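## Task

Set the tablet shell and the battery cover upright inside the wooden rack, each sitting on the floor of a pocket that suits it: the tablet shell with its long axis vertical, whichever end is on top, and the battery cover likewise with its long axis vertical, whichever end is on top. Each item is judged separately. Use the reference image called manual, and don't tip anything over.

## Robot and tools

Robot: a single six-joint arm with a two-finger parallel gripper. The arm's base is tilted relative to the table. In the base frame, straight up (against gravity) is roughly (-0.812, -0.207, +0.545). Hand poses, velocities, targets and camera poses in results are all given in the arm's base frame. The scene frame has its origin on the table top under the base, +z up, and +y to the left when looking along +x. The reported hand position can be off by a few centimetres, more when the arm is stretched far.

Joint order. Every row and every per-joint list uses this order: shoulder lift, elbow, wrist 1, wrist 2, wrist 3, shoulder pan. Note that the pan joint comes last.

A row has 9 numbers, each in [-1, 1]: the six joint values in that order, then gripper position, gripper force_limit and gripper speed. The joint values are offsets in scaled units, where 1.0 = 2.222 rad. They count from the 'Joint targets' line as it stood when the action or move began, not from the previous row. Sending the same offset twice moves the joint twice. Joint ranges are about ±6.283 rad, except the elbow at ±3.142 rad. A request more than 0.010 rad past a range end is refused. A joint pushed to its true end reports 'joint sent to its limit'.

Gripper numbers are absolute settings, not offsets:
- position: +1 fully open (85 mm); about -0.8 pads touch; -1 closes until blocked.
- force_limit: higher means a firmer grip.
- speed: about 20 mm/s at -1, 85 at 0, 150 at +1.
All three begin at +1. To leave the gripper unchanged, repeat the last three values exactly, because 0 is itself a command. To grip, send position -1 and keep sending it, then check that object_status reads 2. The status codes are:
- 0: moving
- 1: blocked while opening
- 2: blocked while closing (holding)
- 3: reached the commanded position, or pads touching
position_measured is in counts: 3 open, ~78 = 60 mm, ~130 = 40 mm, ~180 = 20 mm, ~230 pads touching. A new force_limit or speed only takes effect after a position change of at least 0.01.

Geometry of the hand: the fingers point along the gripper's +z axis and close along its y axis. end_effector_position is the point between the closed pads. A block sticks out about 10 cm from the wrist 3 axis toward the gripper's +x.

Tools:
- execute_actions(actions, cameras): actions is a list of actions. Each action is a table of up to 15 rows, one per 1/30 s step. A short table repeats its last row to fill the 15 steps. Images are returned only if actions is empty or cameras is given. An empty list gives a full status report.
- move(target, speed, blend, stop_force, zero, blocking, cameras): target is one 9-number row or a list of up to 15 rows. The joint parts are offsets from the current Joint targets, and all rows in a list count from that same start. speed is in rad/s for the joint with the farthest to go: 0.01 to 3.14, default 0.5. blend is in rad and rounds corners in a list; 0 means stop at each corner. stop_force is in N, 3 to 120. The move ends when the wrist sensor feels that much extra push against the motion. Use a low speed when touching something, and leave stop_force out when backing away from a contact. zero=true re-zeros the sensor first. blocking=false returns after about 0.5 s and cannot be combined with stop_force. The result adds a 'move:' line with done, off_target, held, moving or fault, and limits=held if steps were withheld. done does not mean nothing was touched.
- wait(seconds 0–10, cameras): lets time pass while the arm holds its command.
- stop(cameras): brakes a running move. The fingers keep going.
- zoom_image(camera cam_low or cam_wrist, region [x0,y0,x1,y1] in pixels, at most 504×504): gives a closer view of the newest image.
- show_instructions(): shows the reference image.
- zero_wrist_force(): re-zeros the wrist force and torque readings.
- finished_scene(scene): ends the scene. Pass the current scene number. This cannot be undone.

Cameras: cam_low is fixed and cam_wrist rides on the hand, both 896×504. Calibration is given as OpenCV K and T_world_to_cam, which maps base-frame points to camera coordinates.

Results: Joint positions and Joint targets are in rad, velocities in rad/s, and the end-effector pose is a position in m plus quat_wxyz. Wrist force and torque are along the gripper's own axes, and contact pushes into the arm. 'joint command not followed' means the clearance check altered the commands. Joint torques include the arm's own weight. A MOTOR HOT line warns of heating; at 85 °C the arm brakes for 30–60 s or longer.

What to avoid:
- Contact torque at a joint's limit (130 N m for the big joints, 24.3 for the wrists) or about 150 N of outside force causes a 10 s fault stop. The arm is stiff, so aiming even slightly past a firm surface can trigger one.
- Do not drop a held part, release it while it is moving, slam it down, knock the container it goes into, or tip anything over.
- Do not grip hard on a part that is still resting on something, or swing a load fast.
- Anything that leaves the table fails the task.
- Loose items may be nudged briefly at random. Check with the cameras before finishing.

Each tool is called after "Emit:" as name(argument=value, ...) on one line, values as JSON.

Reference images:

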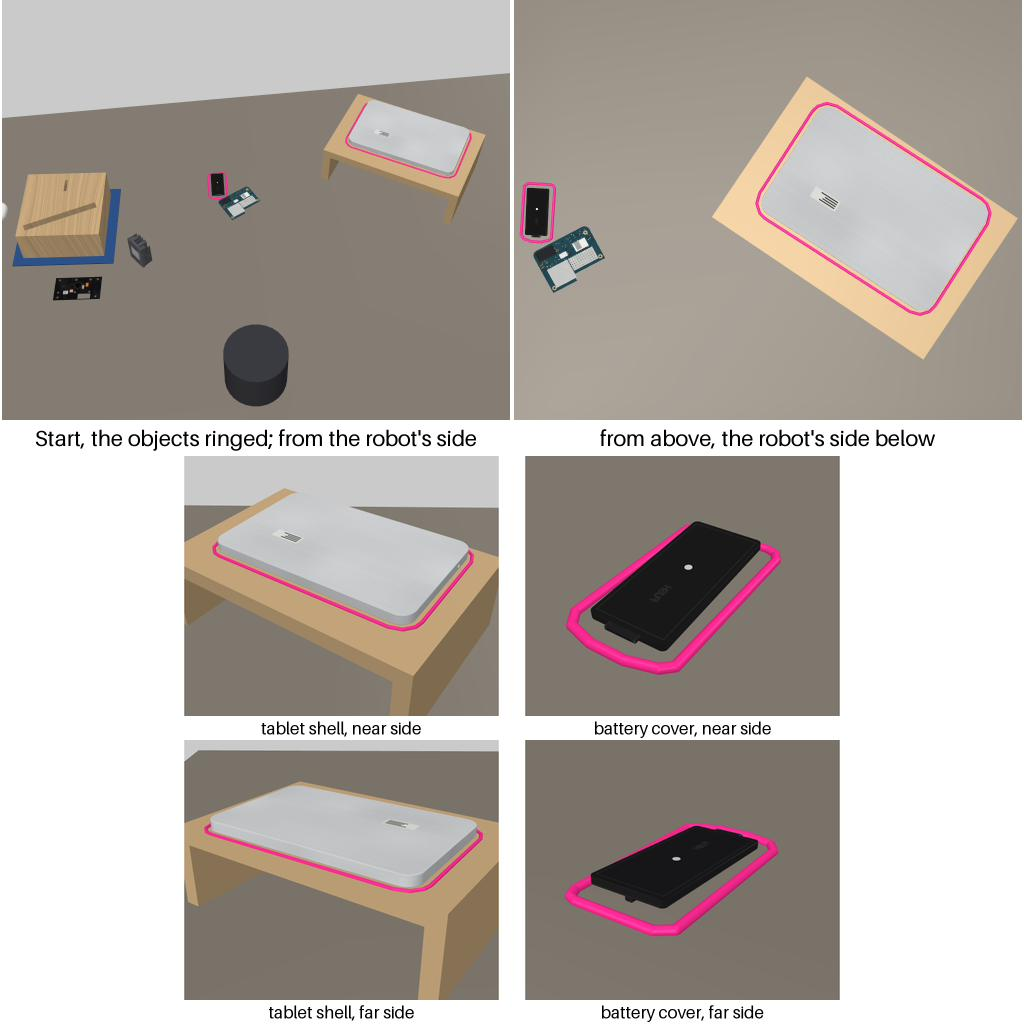

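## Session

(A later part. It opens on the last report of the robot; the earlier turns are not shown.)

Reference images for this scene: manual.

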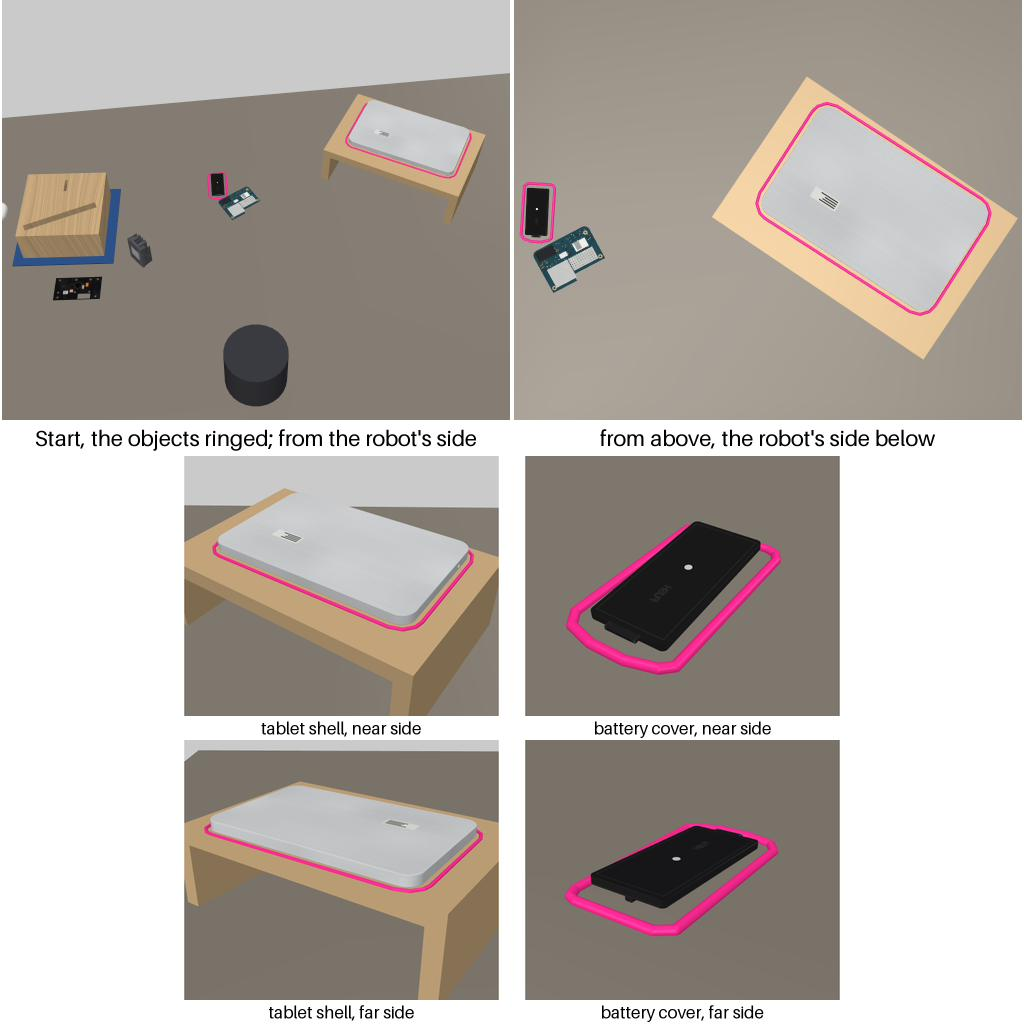

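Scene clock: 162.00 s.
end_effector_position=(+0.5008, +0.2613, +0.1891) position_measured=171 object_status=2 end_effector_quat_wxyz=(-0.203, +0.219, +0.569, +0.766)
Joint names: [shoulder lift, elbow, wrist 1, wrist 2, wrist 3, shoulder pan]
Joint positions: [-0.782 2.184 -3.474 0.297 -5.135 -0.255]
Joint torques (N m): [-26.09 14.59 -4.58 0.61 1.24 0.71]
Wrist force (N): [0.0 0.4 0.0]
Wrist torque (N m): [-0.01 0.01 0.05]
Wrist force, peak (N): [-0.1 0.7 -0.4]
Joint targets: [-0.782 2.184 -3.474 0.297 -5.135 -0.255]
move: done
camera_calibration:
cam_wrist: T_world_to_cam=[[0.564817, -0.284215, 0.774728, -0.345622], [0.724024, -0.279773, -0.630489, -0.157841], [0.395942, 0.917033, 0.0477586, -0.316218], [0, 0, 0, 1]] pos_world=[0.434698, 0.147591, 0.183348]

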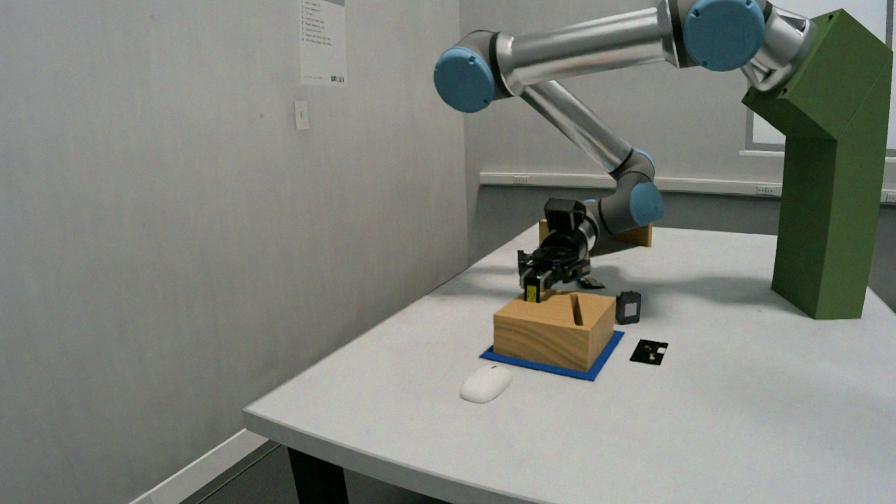

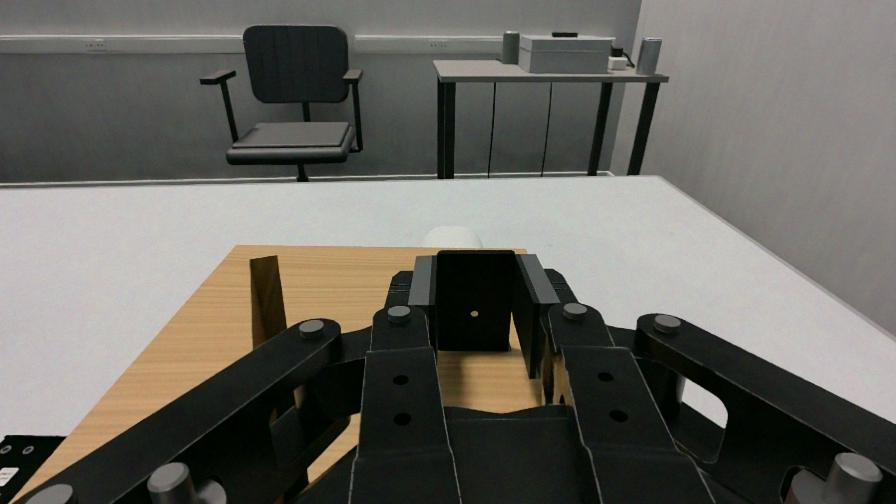

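Emit:
move(target=[0.00432,-0.00786,0.01284,-0.00162,-0.00974,0.0033,-1,-0.3,-1], speed=[0.015], stop_force=4, cameras=["all"])

Emit:
zoom_image(camera="cam_low", region=[505, 265, 565, 325])

Emit:
zoom_image(camera="cam_wrist", region=[430, 300, 520, 360])

Scene clock: 165.43 s.
end_effector_position=(+0.5074, +0.2631, +0.1848) position_measured=171 object_status=2 end_effector_quat_wxyz=(-0.203, +0.219, +0.569, +0.766)
Joint names: [shoulder lift, elbow, wrist 1, wrist 2, wrist 3, shoulder pan]
Joint positions: [-0.772 2.166 -3.446 0.293 -5.157 -0.247]
Joint torques (N m): [-25.7 14.39 -4.31 0.75 1.11 1.49]
Wrist force (N): [-0.1 0.7 -0.2]
Wrist torque (N m): [0.03 0.03 0.05]
Wrist force, peak (N): [0.0 0.9 -0.1]
Joint targets: [-0.772 2.166 -3.446 0.293 -5.157 -0.247]
move: done
camera_calibration:
cam_wrist: T_world_to_cam=[[0.564825, -0.283991, 0.774804, -0.345579], [0.724063, -0.27985, -0.63041, -0.164712], [0.39586, 0.917078, 0.0475613, -0.320176], [0, 0, 0, 1]] pos_world=[0.441198, 0.14939, 0.179149]

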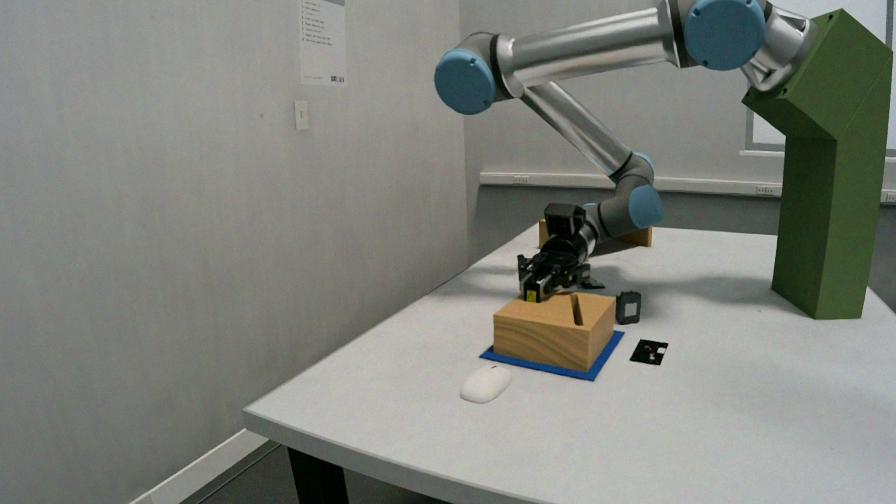

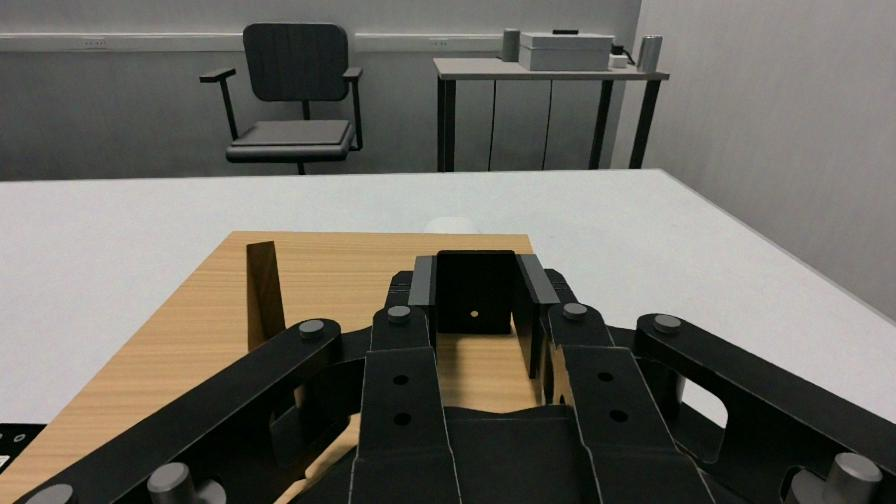

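Scaled by 8.400.

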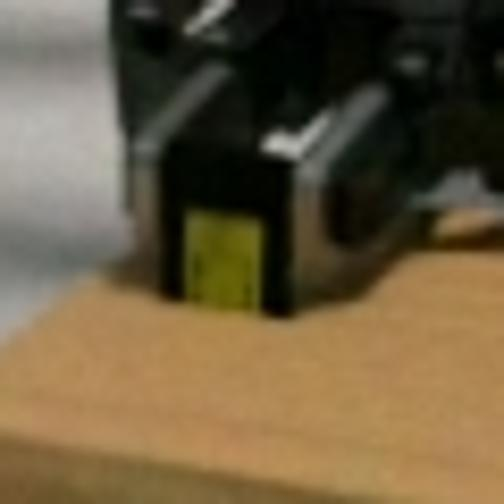

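Scaled by 5.600.

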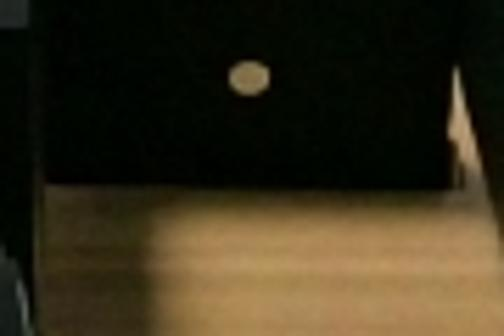

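Emit:
move(target=[0.00378,-0.00688,0.01124,-0.00142,-0.00852,0.00289,-1,-0.3,-1], speed=[0.012], stop_force=4, cameras=["all"])

Emit:
zoom_image(camera="cam_low", region=[505, 265, 565, 325])

Emit:
zoom_image(camera="cam_wrist", region=[430, 270, 520, 330])

Scene clock: 173.07 s.
end_effector_position=(+0.5130, +0.2648, +0.1810) position_measured=171 object_status=2 end_effector_quat_wxyz=(-0.203, +0.219, +0.569, +0.766)
Joint names: [shoulder lift, elbow, wrist 1, wrist 2, wrist 3, shoulder pan]
Joint positions: [-0.764 2.151 -3.421 0.29 -5.176 -0.241]
Joint torques (N m): [-23.42 11.89 -3.73 -0.71 1.13 2.4]
Wrist force (N): [2.8 1.0 -0.6]
Wrist torque (N m): [0.07 -0.01 0.04]
Wrist force, peak (N): [2.9 0.7 -0.8]
Joint targets: [-0.764 2.151 -3.421 0.290 -5.176 -0.241]
move: done
camera_calibration:
cam_wrist: T_world_to_cam=[[0.56493, -0.283693, 0.774837, -0.345547], [0.724044, -0.279939, -0.630392, -0.170677], [0.395745, 0.917144, 0.0472602, -0.32372], [0, 0, 0, 1]] pos_world=[0.446898, 0.151089, 0.175449]

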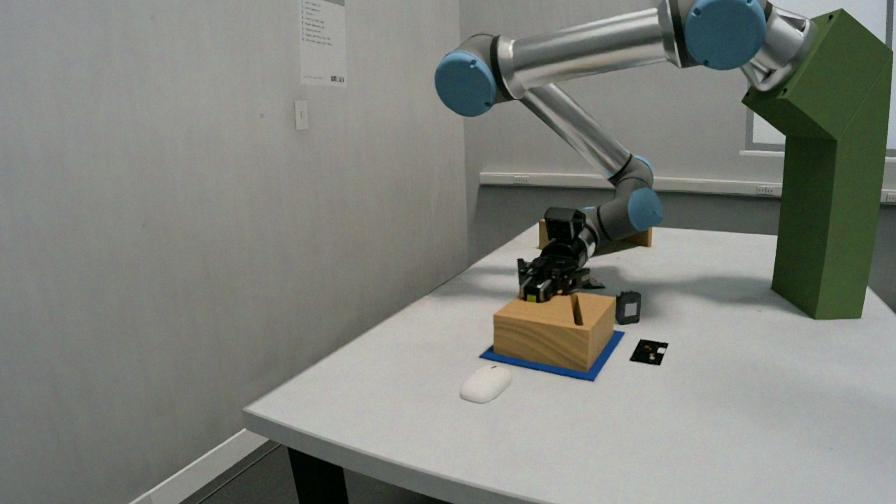

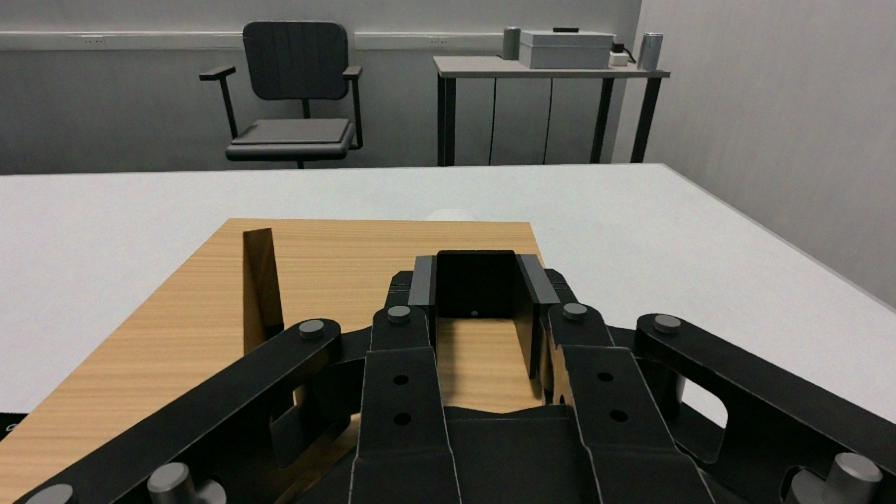

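Scaled by 8.400.

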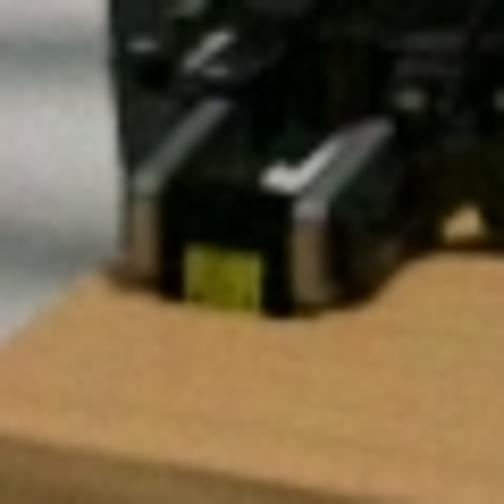

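Scaled by 5.600.

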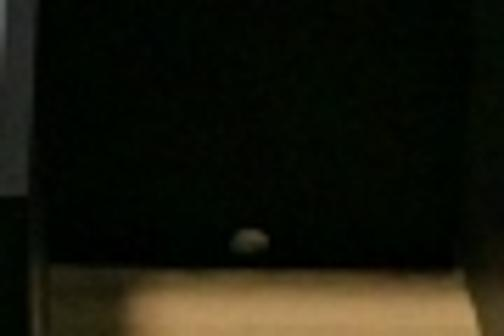

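Emit:
move(target=[0.00043,-0.00079,0.00128,-0.00016,-0.00097,0.00033,-1,-0.3,-1], speed=[0.01], stop_force=5)

Scene clock: 175.77 s.
end_effector_position=(+0.5136, +0.2649, +0.1806) position_measured=171 object_status=2 end_effector_quat_wxyz=(-0.203, +0.219, +0.569, +0.766)
Joint names: [shoulder lift, elbow, wrist 1, wrist 2, wrist 3, shoulder pan]
Joint positions: [-0.763 2.149 -3.418 0.29 -5.178 -0.24]
Joint torques (N m): [-16.54 6.08 -1.42 -1.63 -0.11 5.67]
Wrist force (N): [6.8 0.6 -1.2]
Wrist torque (N m): [0.01 -0.05 0.04]
Wrist force, peak (N): [6.8 0.6 -1.2]
Joint targets: [-0.763 2.149 -3.418 0.290 -5.178 -0.240]
move: done

Emit:
move(target=[-0.00043,0.00079,-0.00128,0.00016,0.00097,-0.00033,-1,-0.3,-1], speed=[0.01])

Emit:
execute_actions(actions=[[[0,0,0,0,0,0,0.15,-0.3,-1]],[[0,0,0,0,0,0,0.15,-0.3,-1]]], cameras=["all"])

Emit:
zoom_image(camera="cam_low", region=[505, 265, 565, 325])

Emit:
zoom_image(camera="cam_wrist", region=[410, 240, 540, 340])

Scene clock: 177.50 s.
end_effector_position=(+0.5130, +0.2647, +0.1810) position_measured=171 object_status=2 end_effector_quat_wxyz=(-0.203, +0.219, +0.569, +0.766)
Joint names: [shoulder lift, elbow, wrist 1, wrist 2, wrist 3, shoulder pan]
Joint positions: [-0.764 2.151 -3.421 0.29 -5.176 -0.241]
Joint torques (N m): [-41.32 16.65 -4.25 3.53 1.71 -15.34]
Wrist force (N): [2.8 0.9 -0.6]
Wrist torque (N m): [0.03 0.02 -0.14]
Wrist force, peak (N): [6.9 0.8 -1.2]
Joint targets: [-0.764 2.151 -3.421 0.290 -5.176 -0.241]
move: done

Scene clock: 178.90 s.
end_effector_position=(+0.5130, +0.2647, +0.1810) position_measured=110 object_status=0 end_effector_quat_wxyz=(-0.203, +0.219, +0.569, +0.766)
Joint names: [shoulder lift, elbow, wrist 1, wrist 2, wrist 3, shoulder pan]
Joint positions: [-0.764 2.151 -3.421 0.29 -5.176 -0.241]
Joint torques (N m): [-41.91 4.21 -0.69 3.73 -0.84 -13.68]
Wrist force (N): [0.2 0.7 -0.3]
Wrist torque (N m): [0.03 0.00 -0.14]
Wrist force, peak (N): [3.1 1.0 -0.7]
Joint targets: [-0.764 2.151 -3.421 0.290 -5.176 -0.241]
Step readings (joint positions):
0: [-0.764 2.151 -3.421 0.290 -5.176 -0.241]
1: [-0.764 2.151 -3.421 0.290 -5.176 -0.241]
2: [-0.764 2.151 -3.421 0.290 -5.176 -0.241]
4: [-0.764 2.151 -3.421 0.290 -5.176 -0.241]
8: [-0.764 2.151 -3.421 0.290 -5.176 -0.241]
15: [-0.764 2.151 -3.421 0.290 -5.176 -0.241]
16: [-0.764 2.151 -3.421 0.290 -5.176 -0.241]
17: [-0.764 2.151 -3.421 0.290 -5.176 -0.241]
19: [-0.764 2.151 -3.421 0.290 -5.176 -0.241]
23: [-0.764 2.151 -3.421 0.290 -5.176 -0.241]
30: [-0.764 2.151 -3.421 0.290 -5.176 -0.241]
camera_calibration:
cam_wrist: T_world_to_cam=[[0.56493, -0.283693, 0.774837, -0.345519], [0.724044, -0.279939, -0.630392, -0.170632], [0.395745, 0.917144, 0.0472602, -0.323589], [0, 0, 0, 1]] pos_world=[0.446798, 0.150989, 0.175449]

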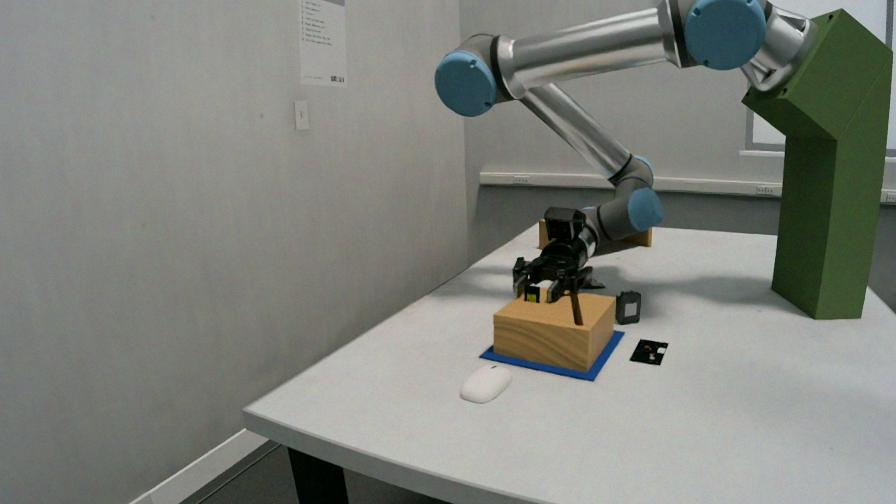

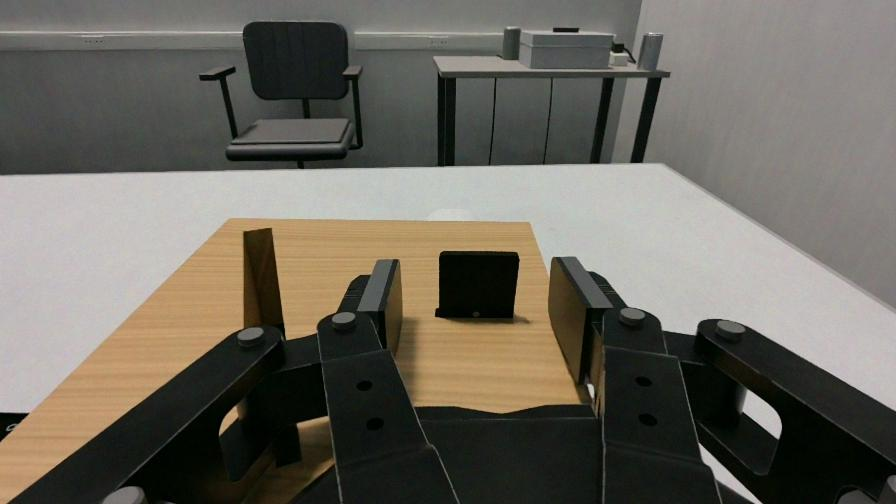

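Scaled by 8.400.

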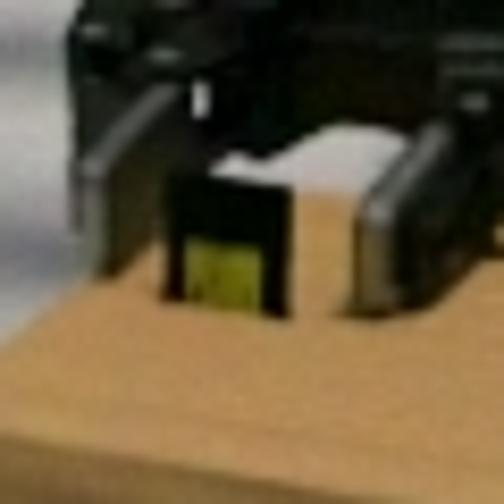

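Scaled by 3.877.

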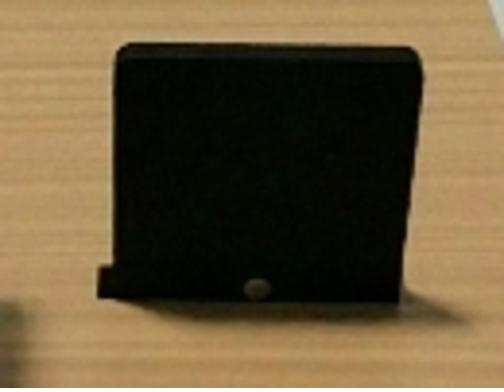

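Emit:
move(target=[-0.0216,0.0356,-0.0486,0.0068,0.0365,-0.0131,0.15,-0.3,-1], speed=[0.08])

Emit:
execute_actions(actions=[[[0,0,0,0,0,0,-1,-0.3,0]],[[0,0,0,0,0,0,-1,-0.3,0]]], cameras=["all"])

Scene clock: 185.60 s.
end_effector_position=(+0.4844, +0.2584, +0.2007) position_measured=110 object_status=3 end_effector_quat_wxyz=(-0.203, +0.220, +0.568, +0.767) end_effector_velocity=(+0.001, +0.000, +0.000) end_effector_angular_velocity=(+0.001, +0.000, +0.000)
Joint names: [shoulder lift, elbow, wrist 1, wrist 2, wrist 3, shoulder pan]
Joint positions: [-0.812 2.23 -3.529 0.305 -5.094 -0.27]
Joint velocities: [0.001 -0.003 0.005 0.001 -0.003 0.001]
Joint torques (N m): [-19.38 2.47 -0.24 2.63 -1.52 2.63]
Wrist force (N): [0.1 0.7 -0.4]
Wrist torque (N m): [0.05 0.01 -0.13]
Wrist force, peak (N): [0.1 1.0 -0.3]
Joint targets: [-0.812 2.230 -3.529 0.305 -5.095 -0.270]
move: done

Scene clock: 186.80 s.
end_effector_position=(+0.4845, +0.2585, +0.2006) position_measured=232 object_status=3 end_effector_quat_wxyz=(-0.203, +0.220, +0.568, +0.767)
Joint names: [shoulder lift, elbow, wrist 1, wrist 2, wrist 3, shoulder pan]
Joint positions: [-0.812 2.23 -3.529 0.305 -5.095 -0.27]
Joint torques (N m): [-17.69 1.77 -0.14 0.22 -1.76 8.4]
Wrist force (N): [0.1 0.8 -0.3]
Wrist torque (N m): [0.07 0.00 -0.09]
Wrist force, peak (N): [0.1 0.8 -0.5]
Joint targets: [-0.812 2.230 -3.529 0.305 -5.095 -0.270]
Step readings (joint positions):
0: [-0.812 2.230 -3.529 0.305 -5.094 -0.270]
1: [-0.812 2.230 -3.529 0.305 -5.094 -0.270]
2: [-0.812 2.230 -3.529 0.305 -5.095 -0.270]
4: [-0.812 2.230 -3.529 0.305 -5.095 -0.270]
8: [-0.812 2.230 -3.529 0.305 -5.095 -0.270]
15: [-0.812 2.230 -3.529 0.305 -5.095 -0.270]
16: [-0.812 2.230 -3.529 0.305 -5.095 -0.270]
17: [-0.812 2.230 -3.529 0.305 -5.095 -0.270]
19: [-0.812 2.230 -3.529 0.305 -5.095 -0.270]
23: [-0.812 2.230 -3.529 0.305 -5.095 -0.270]
30: [-0.812 2.230 -3.529 0.305 -5.095 -0.270]
camera_calibration:
cam_wrist: T_world_to_cam=[[0.564753, -0.28573, 0.774217, -0.345553], [0.72368, -0.279456, -0.631024, -0.139259], [0.396662, 0.916659, 0.0489532, -0.308237], [0, 0, 0, 1]] pos_world=[0.418197, 0.144897, 0.194747]

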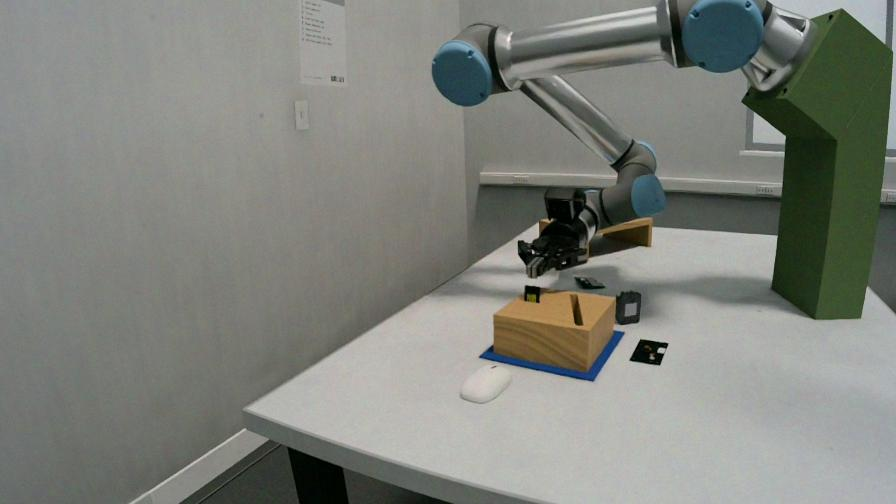

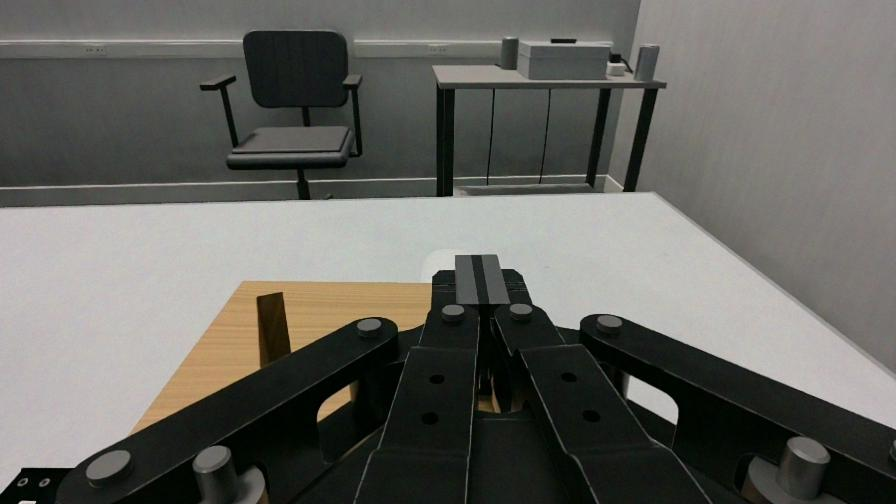

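Now press down gently on top of the cover.

Emit:
move(target=[0.0143,-0.0236,0.0323,-0.0045,-0.0242,0.0087,-1,-0.3,0], speed=[0.012], stop_force=7, cameras=["all"])

Emit:
zoom_image(camera="cam_low", region=[505, 265, 565, 325])

Scene clock: 191.93 s.
end_effector_position=(+0.4952, +0.2605, +0.1935) position_measured=232 object_status=3 end_effector_quat_wxyz=(-0.203, +0.220, +0.568, +0.766)
Joint names: [shoulder lift, elbow, wrist 1, wrist 2, wrist 3, shoulder pan]
Joint positions: [-0.794 2.201 -3.489 0.3 -5.125 -0.259]
Joint torques (N m): [-40.14 17.86 -4.19 2.38 1.9 -15.7]
Wrist force (N): [7.3 0.0 -1.4]
Wrist torque (N m): [0.01 -0.04 0.07]
Wrist force, peak (N): [8.0 0.3 -1.2]
Joint targets: [-0.794 2.201 -3.489 0.300 -5.125 -0.259]
move: contact; the wrist 1 is farthest, 0.032 rad from its target
camera_calibration:
cam_wrist: T_world_to_cam=[[0.564808, -0.285344, 0.774319, -0.345762], [0.723814, -0.279357, -0.630914, -0.151025], [0.396339, 0.916809, 0.0487524, -0.313857], [0, 0, 0, 1]] pos_world=[0.428997, 0.146896, 0.187747]

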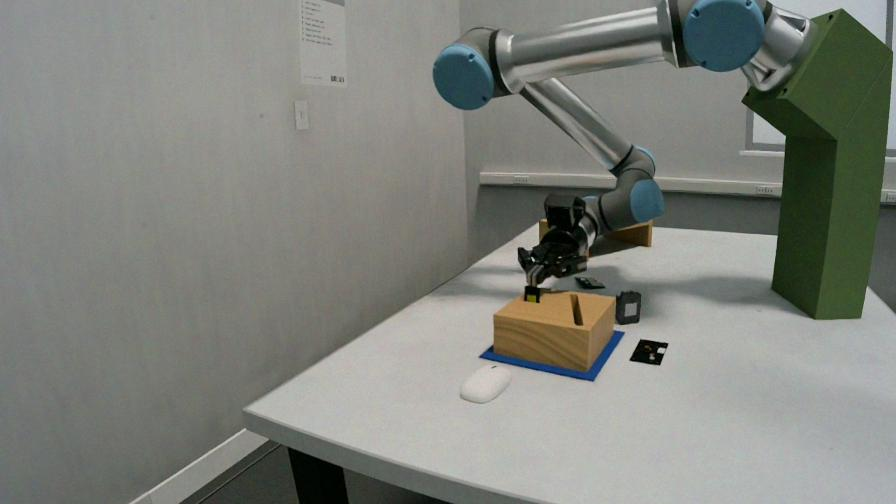

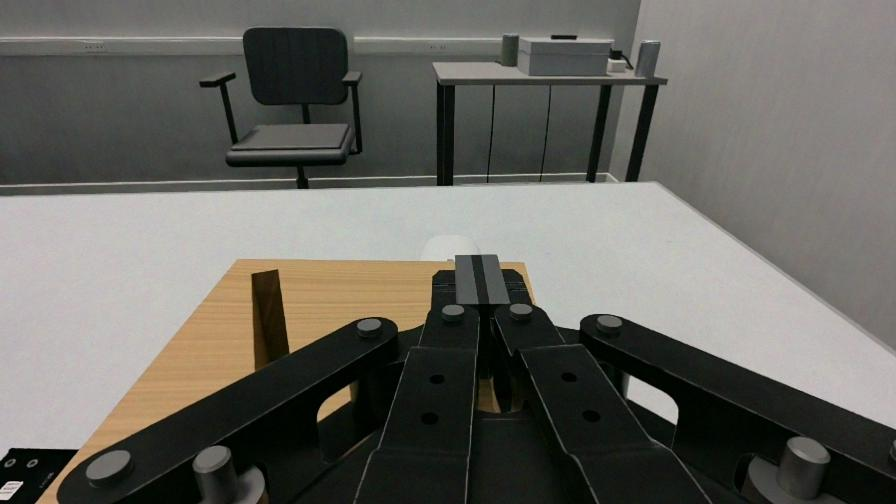

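Scaled by 8.400.

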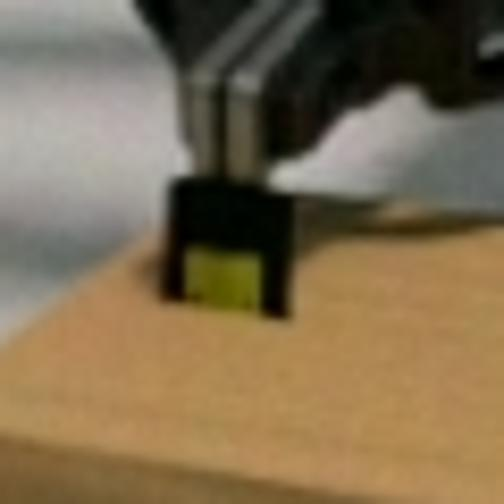

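Emit:
move(target=[[-0.0308,0.0459,-0.0720,0.0126,0.0612,-0.0230,-1,-0.3,0],[-0.3199,0.0545,0.3274,-0.4037,0.0873,-0.3731,1,-0.3,0]], speed=[0.15,0.6], blend=[0.03,0], cameras=["all"])

Scene clock: 222.13 s.
end_effector_position=(+0.5113, -0.2311, +0.2023) position_measured=3 object_status=0 end_effector_quat_wxyz=(+0.102, +0.786, +0.380, +0.477)
Joint names: [shoulder lift, elbow, wrist 1, wrist 2, wrist 3, shoulder pan]
Joint positions: [-1.505 2.322 -2.761 -0.597 -4.931 -1.088]
Joint torques (N m): [-28.51 -15.95 0.7 -2.17 -1.51 -26.01]
Wrist force (N): [-1.4 2.2 -0.3]
Wrist torque (N m): [0.03 0.50 0.14]
Wrist force, peak (N): [7.4 0.2 -1.2]
Joint targets: [-1.505 2.322 -2.761 -0.597 -4.931 -1.088]
move: done
camera_calibration:
cam_wrist: T_world_to_cam=[[0.484968, -0.69842, 0.526322, -0.506527], [-0.538761, -0.712668, -0.449267, 0.214173], [0.68887, -0.0656815, -0.721903, -0.0906751], [0, 0, 0, 1]] pos_world=[0.423501, -0.20709, 0.297359]

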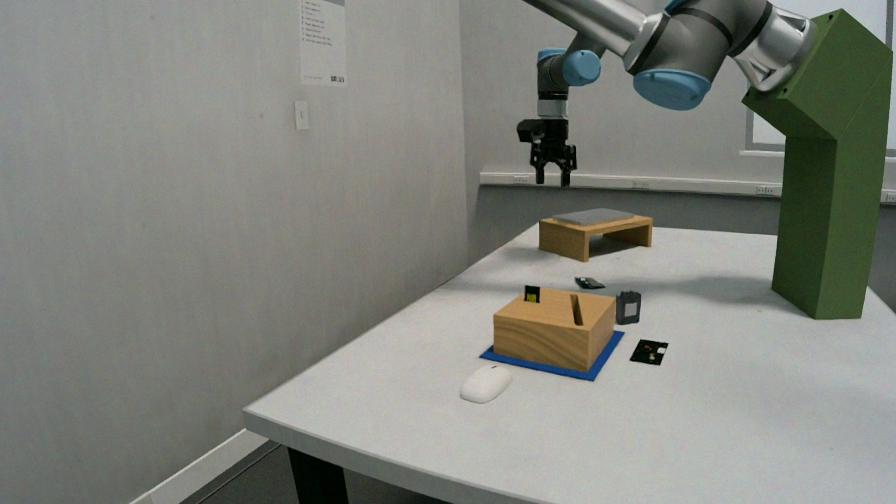

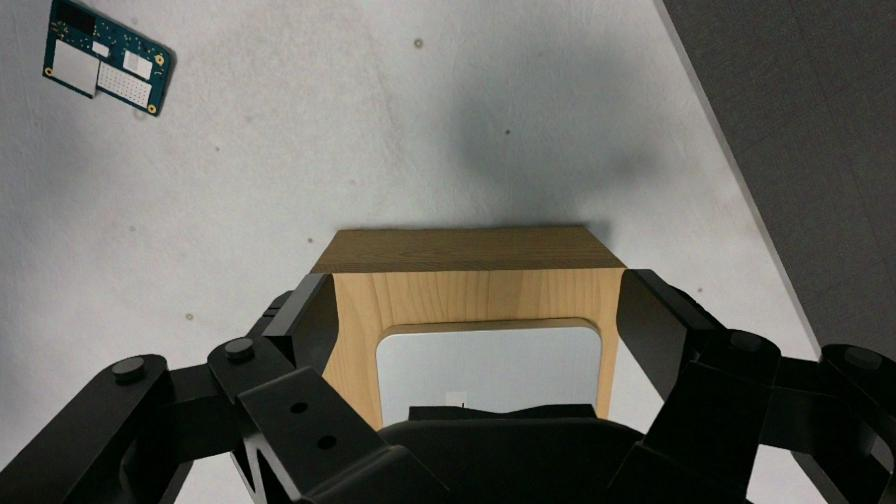

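Emit:
move(target=[0.1360,-0.0546,-0.1215,-0.0120,0.0487,0.0306,0.405,-0.3,0], speed=[0.25], cameras=["all"])

Scene clock: 229.50 s.
end_effector_position=(+0.5643, -0.2659, +0.1395) position_measured=78 object_status=3 end_effector_quat_wxyz=(+0.102, +0.786, +0.380, +0.478)
Joint names: [shoulder lift, elbow, wrist 1, wrist 2, wrist 3, shoulder pan]
Joint positions: [-1.203 2.201 -3.031 -0.624 -4.822 -1.02]
Joint torques (N m): [-27.25 5.27 -0.44 1.74 -1.55 -34.48]
Wrist force (N): [-1.2 1.9 -0.4]
Wrist torque (N m): [-0.02 0.47 0.23]
Wrist force, peak (N): [-1.4 2.4 -0.1]
Joint targets: [-1.203 2.201 -3.031 -0.624 -4.822 -1.020]
move: done
camera_calibration:
cam_wrist: T_world_to_cam=[[0.484933, -0.698198, 0.52665, -0.52327], [-0.538045, -0.712923, -0.449721, 0.189333], [0.689455, -0.0652769, -0.721382, -0.175041], [0, 0, 0, 1]] pos_world=[0.476303, -0.241792, 0.234456]

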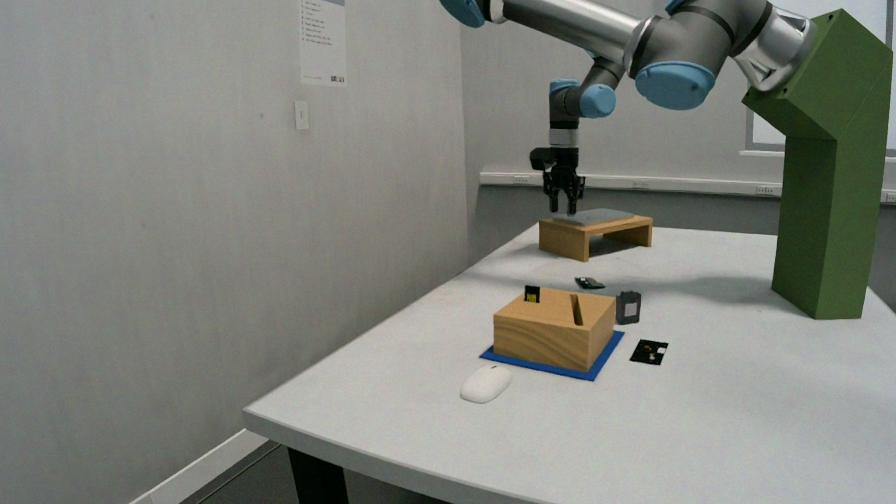

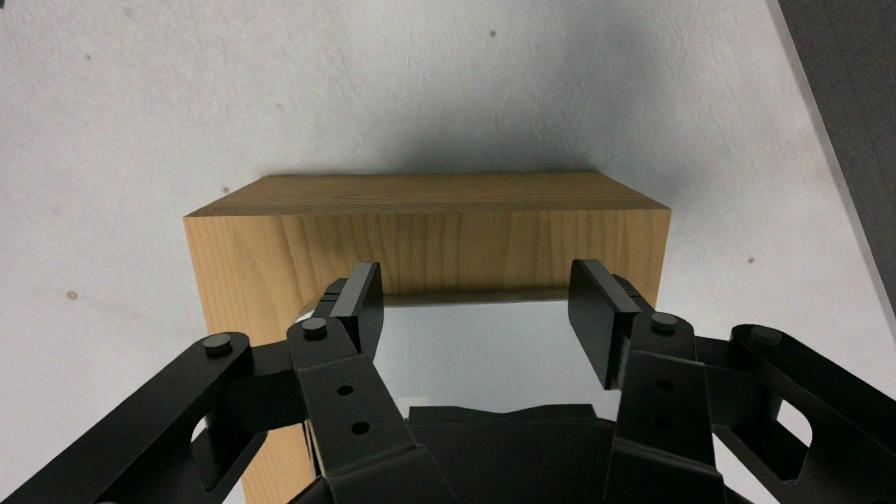

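Emit:
move(target=[[0.0219,-0.0102,-0.0297,-0.0064,0.0221,0.0145,0.405,-0.3,0],[0.0487,-0.0227,-0.0660,-0.0143,0.0492,0.0321,0.405,-0.3,0]], speed=[0.08,0.015], stop_force=5, cameras=["all"])

Scene clock: 236.83 s.
end_effector_position=(+0.5835, -0.2602, +0.1270) position_measured=78 object_status=3 end_effector_quat_wxyz=(+0.102, +0.785, +0.379, +0.478)
Joint names: [shoulder lift, elbow, wrist 1, wrist 2, wrist 3, shoulder pan]
Joint positions: [-1.14 2.171 -3.117 -0.643 -4.759 -0.979]
Joint torques (N m): [-35.24 5.62 0.71 1.61 -1.79 -32.76]
Wrist force (N): [-0.1 0.6 -9.0]
Wrist torque (N m): [0.36 0.36 0.20]
Wrist force, peak (N): [1.6 -4.6 -24.7]
Joint targets: [-1.140 2.171 -3.117 -0.643 -4.759 -0.979]
move: contact; path passed 1 of 2 targets; the wrist 1 is farthest, 0.061 rad from its target
camera_calibration:
cam_wrist: T_world_to_cam=[[0.483918, -0.698573, 0.527086, -0.521596], [-0.537582, -0.712564, -0.450842, 0.198112], [0.690528, -0.0651815, -0.720363, -0.197669], [0, 0, 0, 1]] pos_world=[0.495407, -0.23609, 0.22185]

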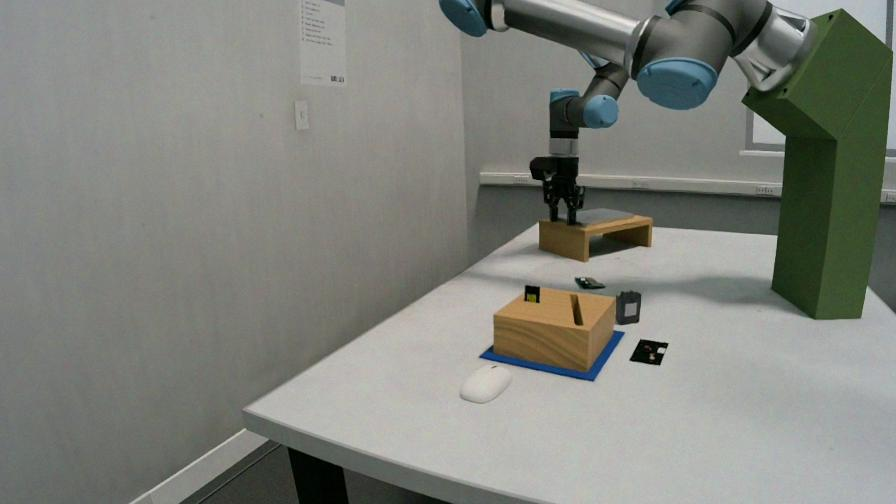

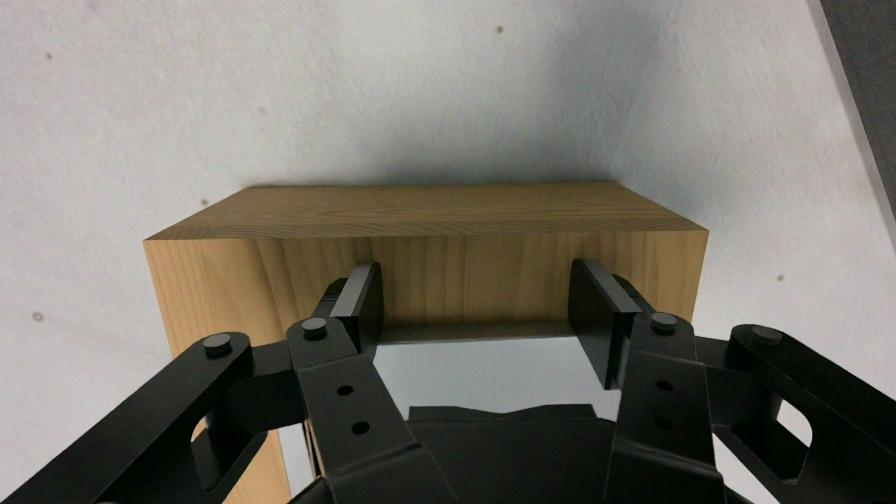

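Emit:
move(target=[-0.00365,0.0017,0.00495,0.00107,-0.00369,-0.00241,0.405,-0.3,0], speed=[0.05])

Emit:
move(target=[[0.0068,-0.0022,0.0019,0.0021,-0.0079,-0.005,0.405,-0.3,0],[0.0566,-0.0183,0.0160,0.0181,-0.0660,-0.0419,0.405,-0.3,0]], speed=[0.02,0.05], stop_force=20, cameras=["all"])

Scene clock: 241.97 s.
end_effector_position=(+0.5810, -0.2610, +0.1287) position_measured=78 object_status=3 end_effector_quat_wxyz=(+0.102, +0.785, +0.380, +0.478)
Joint names: [shoulder lift, elbow, wrist 1, wrist 2, wrist 3, shoulder pan]
Joint positions: [-1.148 2.175 -3.106 -0.64 -4.767 -0.984]
Joint torques (N m): [-26.04 2.13 -1.36 1.84 -0.4 -27.31]
Wrist force (N): [-0.9 2.5 -0.3]
Wrist torque (N m): [0.08 0.43 0.33]
Wrist force, peak (N): [-0.1 0.6 -9.2]
Joint targets: [-1.148 2.175 -3.106 -0.640 -4.767 -0.984]
move: done

Scene clock: 246.53 s.
end_effector_position=(+0.5611, -0.3140, +0.0766) position_measured=78 object_status=3 end_effector_quat_wxyz=(+0.102, +0.786, +0.380, +0.478)
Joint names: [shoulder lift, elbow, wrist 1, wrist 2, wrist 3, shoulder pan]
Joint positions: [-1.022 2.134 -3.07 -0.6 -4.914 -1.077]
Joint torques (N m): [-36.28 5.58 -3.84 -1.93 2.11 -18.99]
Wrist force (N): [-1.0 2.3 -0.3]
Wrist torque (N m): [0.05 0.44 0.30]
Wrist force, peak (N): [-0.9 2.6 -0.3]
Joint targets: [-1.022 2.134 -3.070 -0.600 -4.914 -1.077]
move: done
camera_calibration:
cam_wrist: T_world_to_cam=[[0.485483, -0.698309, 0.525995, -0.522495], [-0.537408, -0.712931, -0.450468, 0.124714], [0.689564, -0.0639786, -0.721393, -0.221037], [0, 0, 0, 1]] pos_world=[0.473104, -0.290093, 0.171555]

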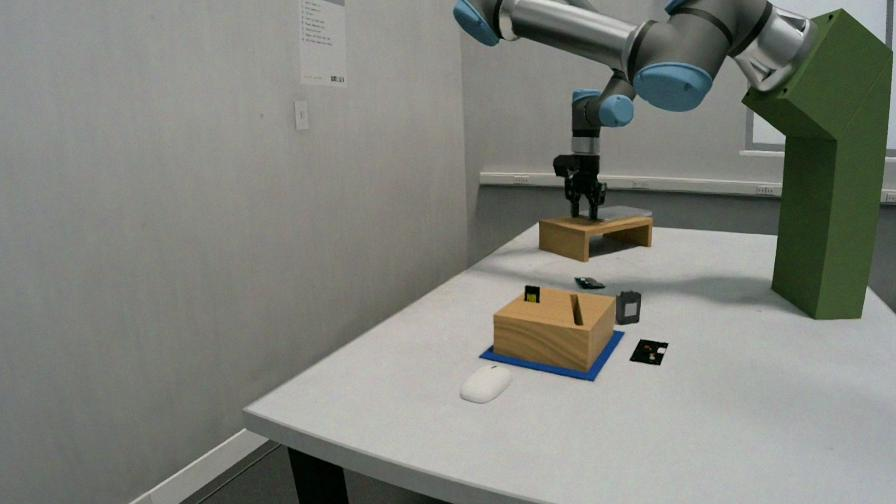

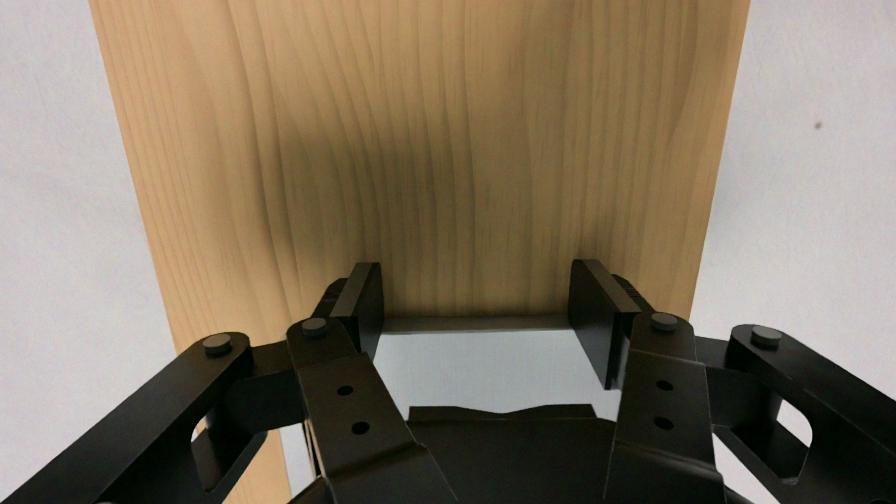

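Emit:
zoom_image(camera="cam_low", region=[530, 180, 670, 270])

Scaled by 3.600.

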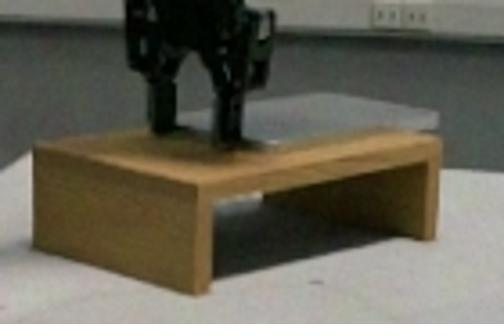

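Emit:
move(target=[[-0.0213,0.0091,0.0242,0.0044,-0.015,-0.0097,0.405,-0.3,0],[-0.1508,0.0445,0.2689,0.0224,0.99,-0.1067,0.405,-0.3,0],[0.2116,-0.2238,0.1303,0.3756,0.99,-0.0957,0.405,-0.3,0]], speed=[0.08,1.0,0.7], blend=[0.01,0.1,0], cameras=["all"])

Scene clock: 266.83 s.
end_effector_position=(+0.5447, -0.5051, +0.1101) position_measured=78 object_status=3 end_effector_quat_wxyz=(+0.696, -0.441, +0.436, -0.362)
Joint names: [shoulder lift, elbow, wrist 1, wrist 2, wrist 3, shoulder pan]
Joint positions: [-0.552 1.637 -2.781 0.234 -2.714 -1.29]
Joint torques (N m): [-17.95 -10.91 -0.16 3.34 1.92 -50.34]
Wrist force (N): [-2.1 0.8 0.7]
Wrist torque (N m): [-0.29 0.65 0.31]
Wrist force, peak (N): [-2.9 3.2 -1.0]
Joint targets: [-0.552 1.637 -2.781 0.235 -2.714 -1.290]
move: done
camera_calibration:
cam_wrist: T_world_to_cam=[[0.102864, 0.349579, -0.931243, 0.232407], [-0.66337, 0.721717, 0.197649, 0.71671], [0.741188, 0.597428, 0.306139, -0.00495597], [0, 0, 0, 1]] pos_world=[0.455211, -0.595545, 0.0762874]

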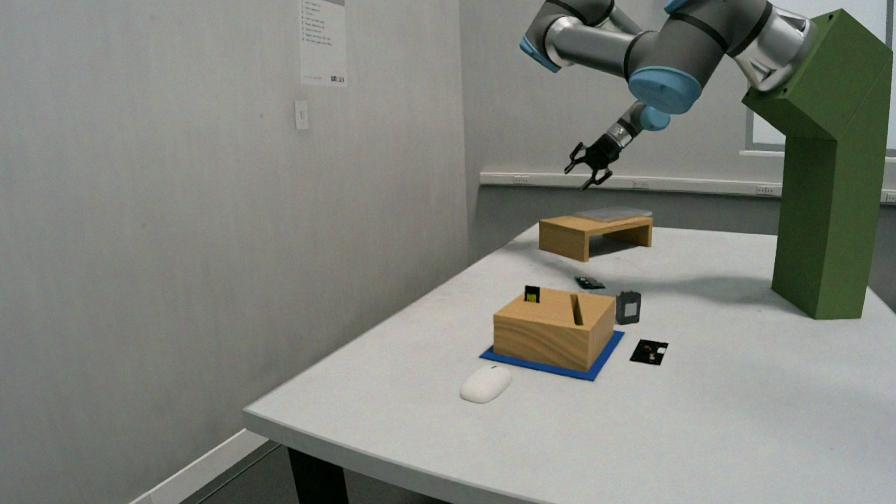

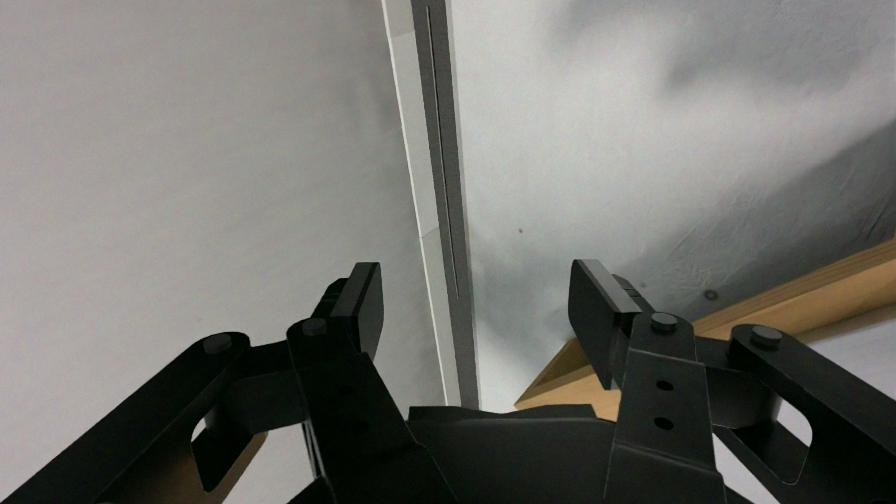

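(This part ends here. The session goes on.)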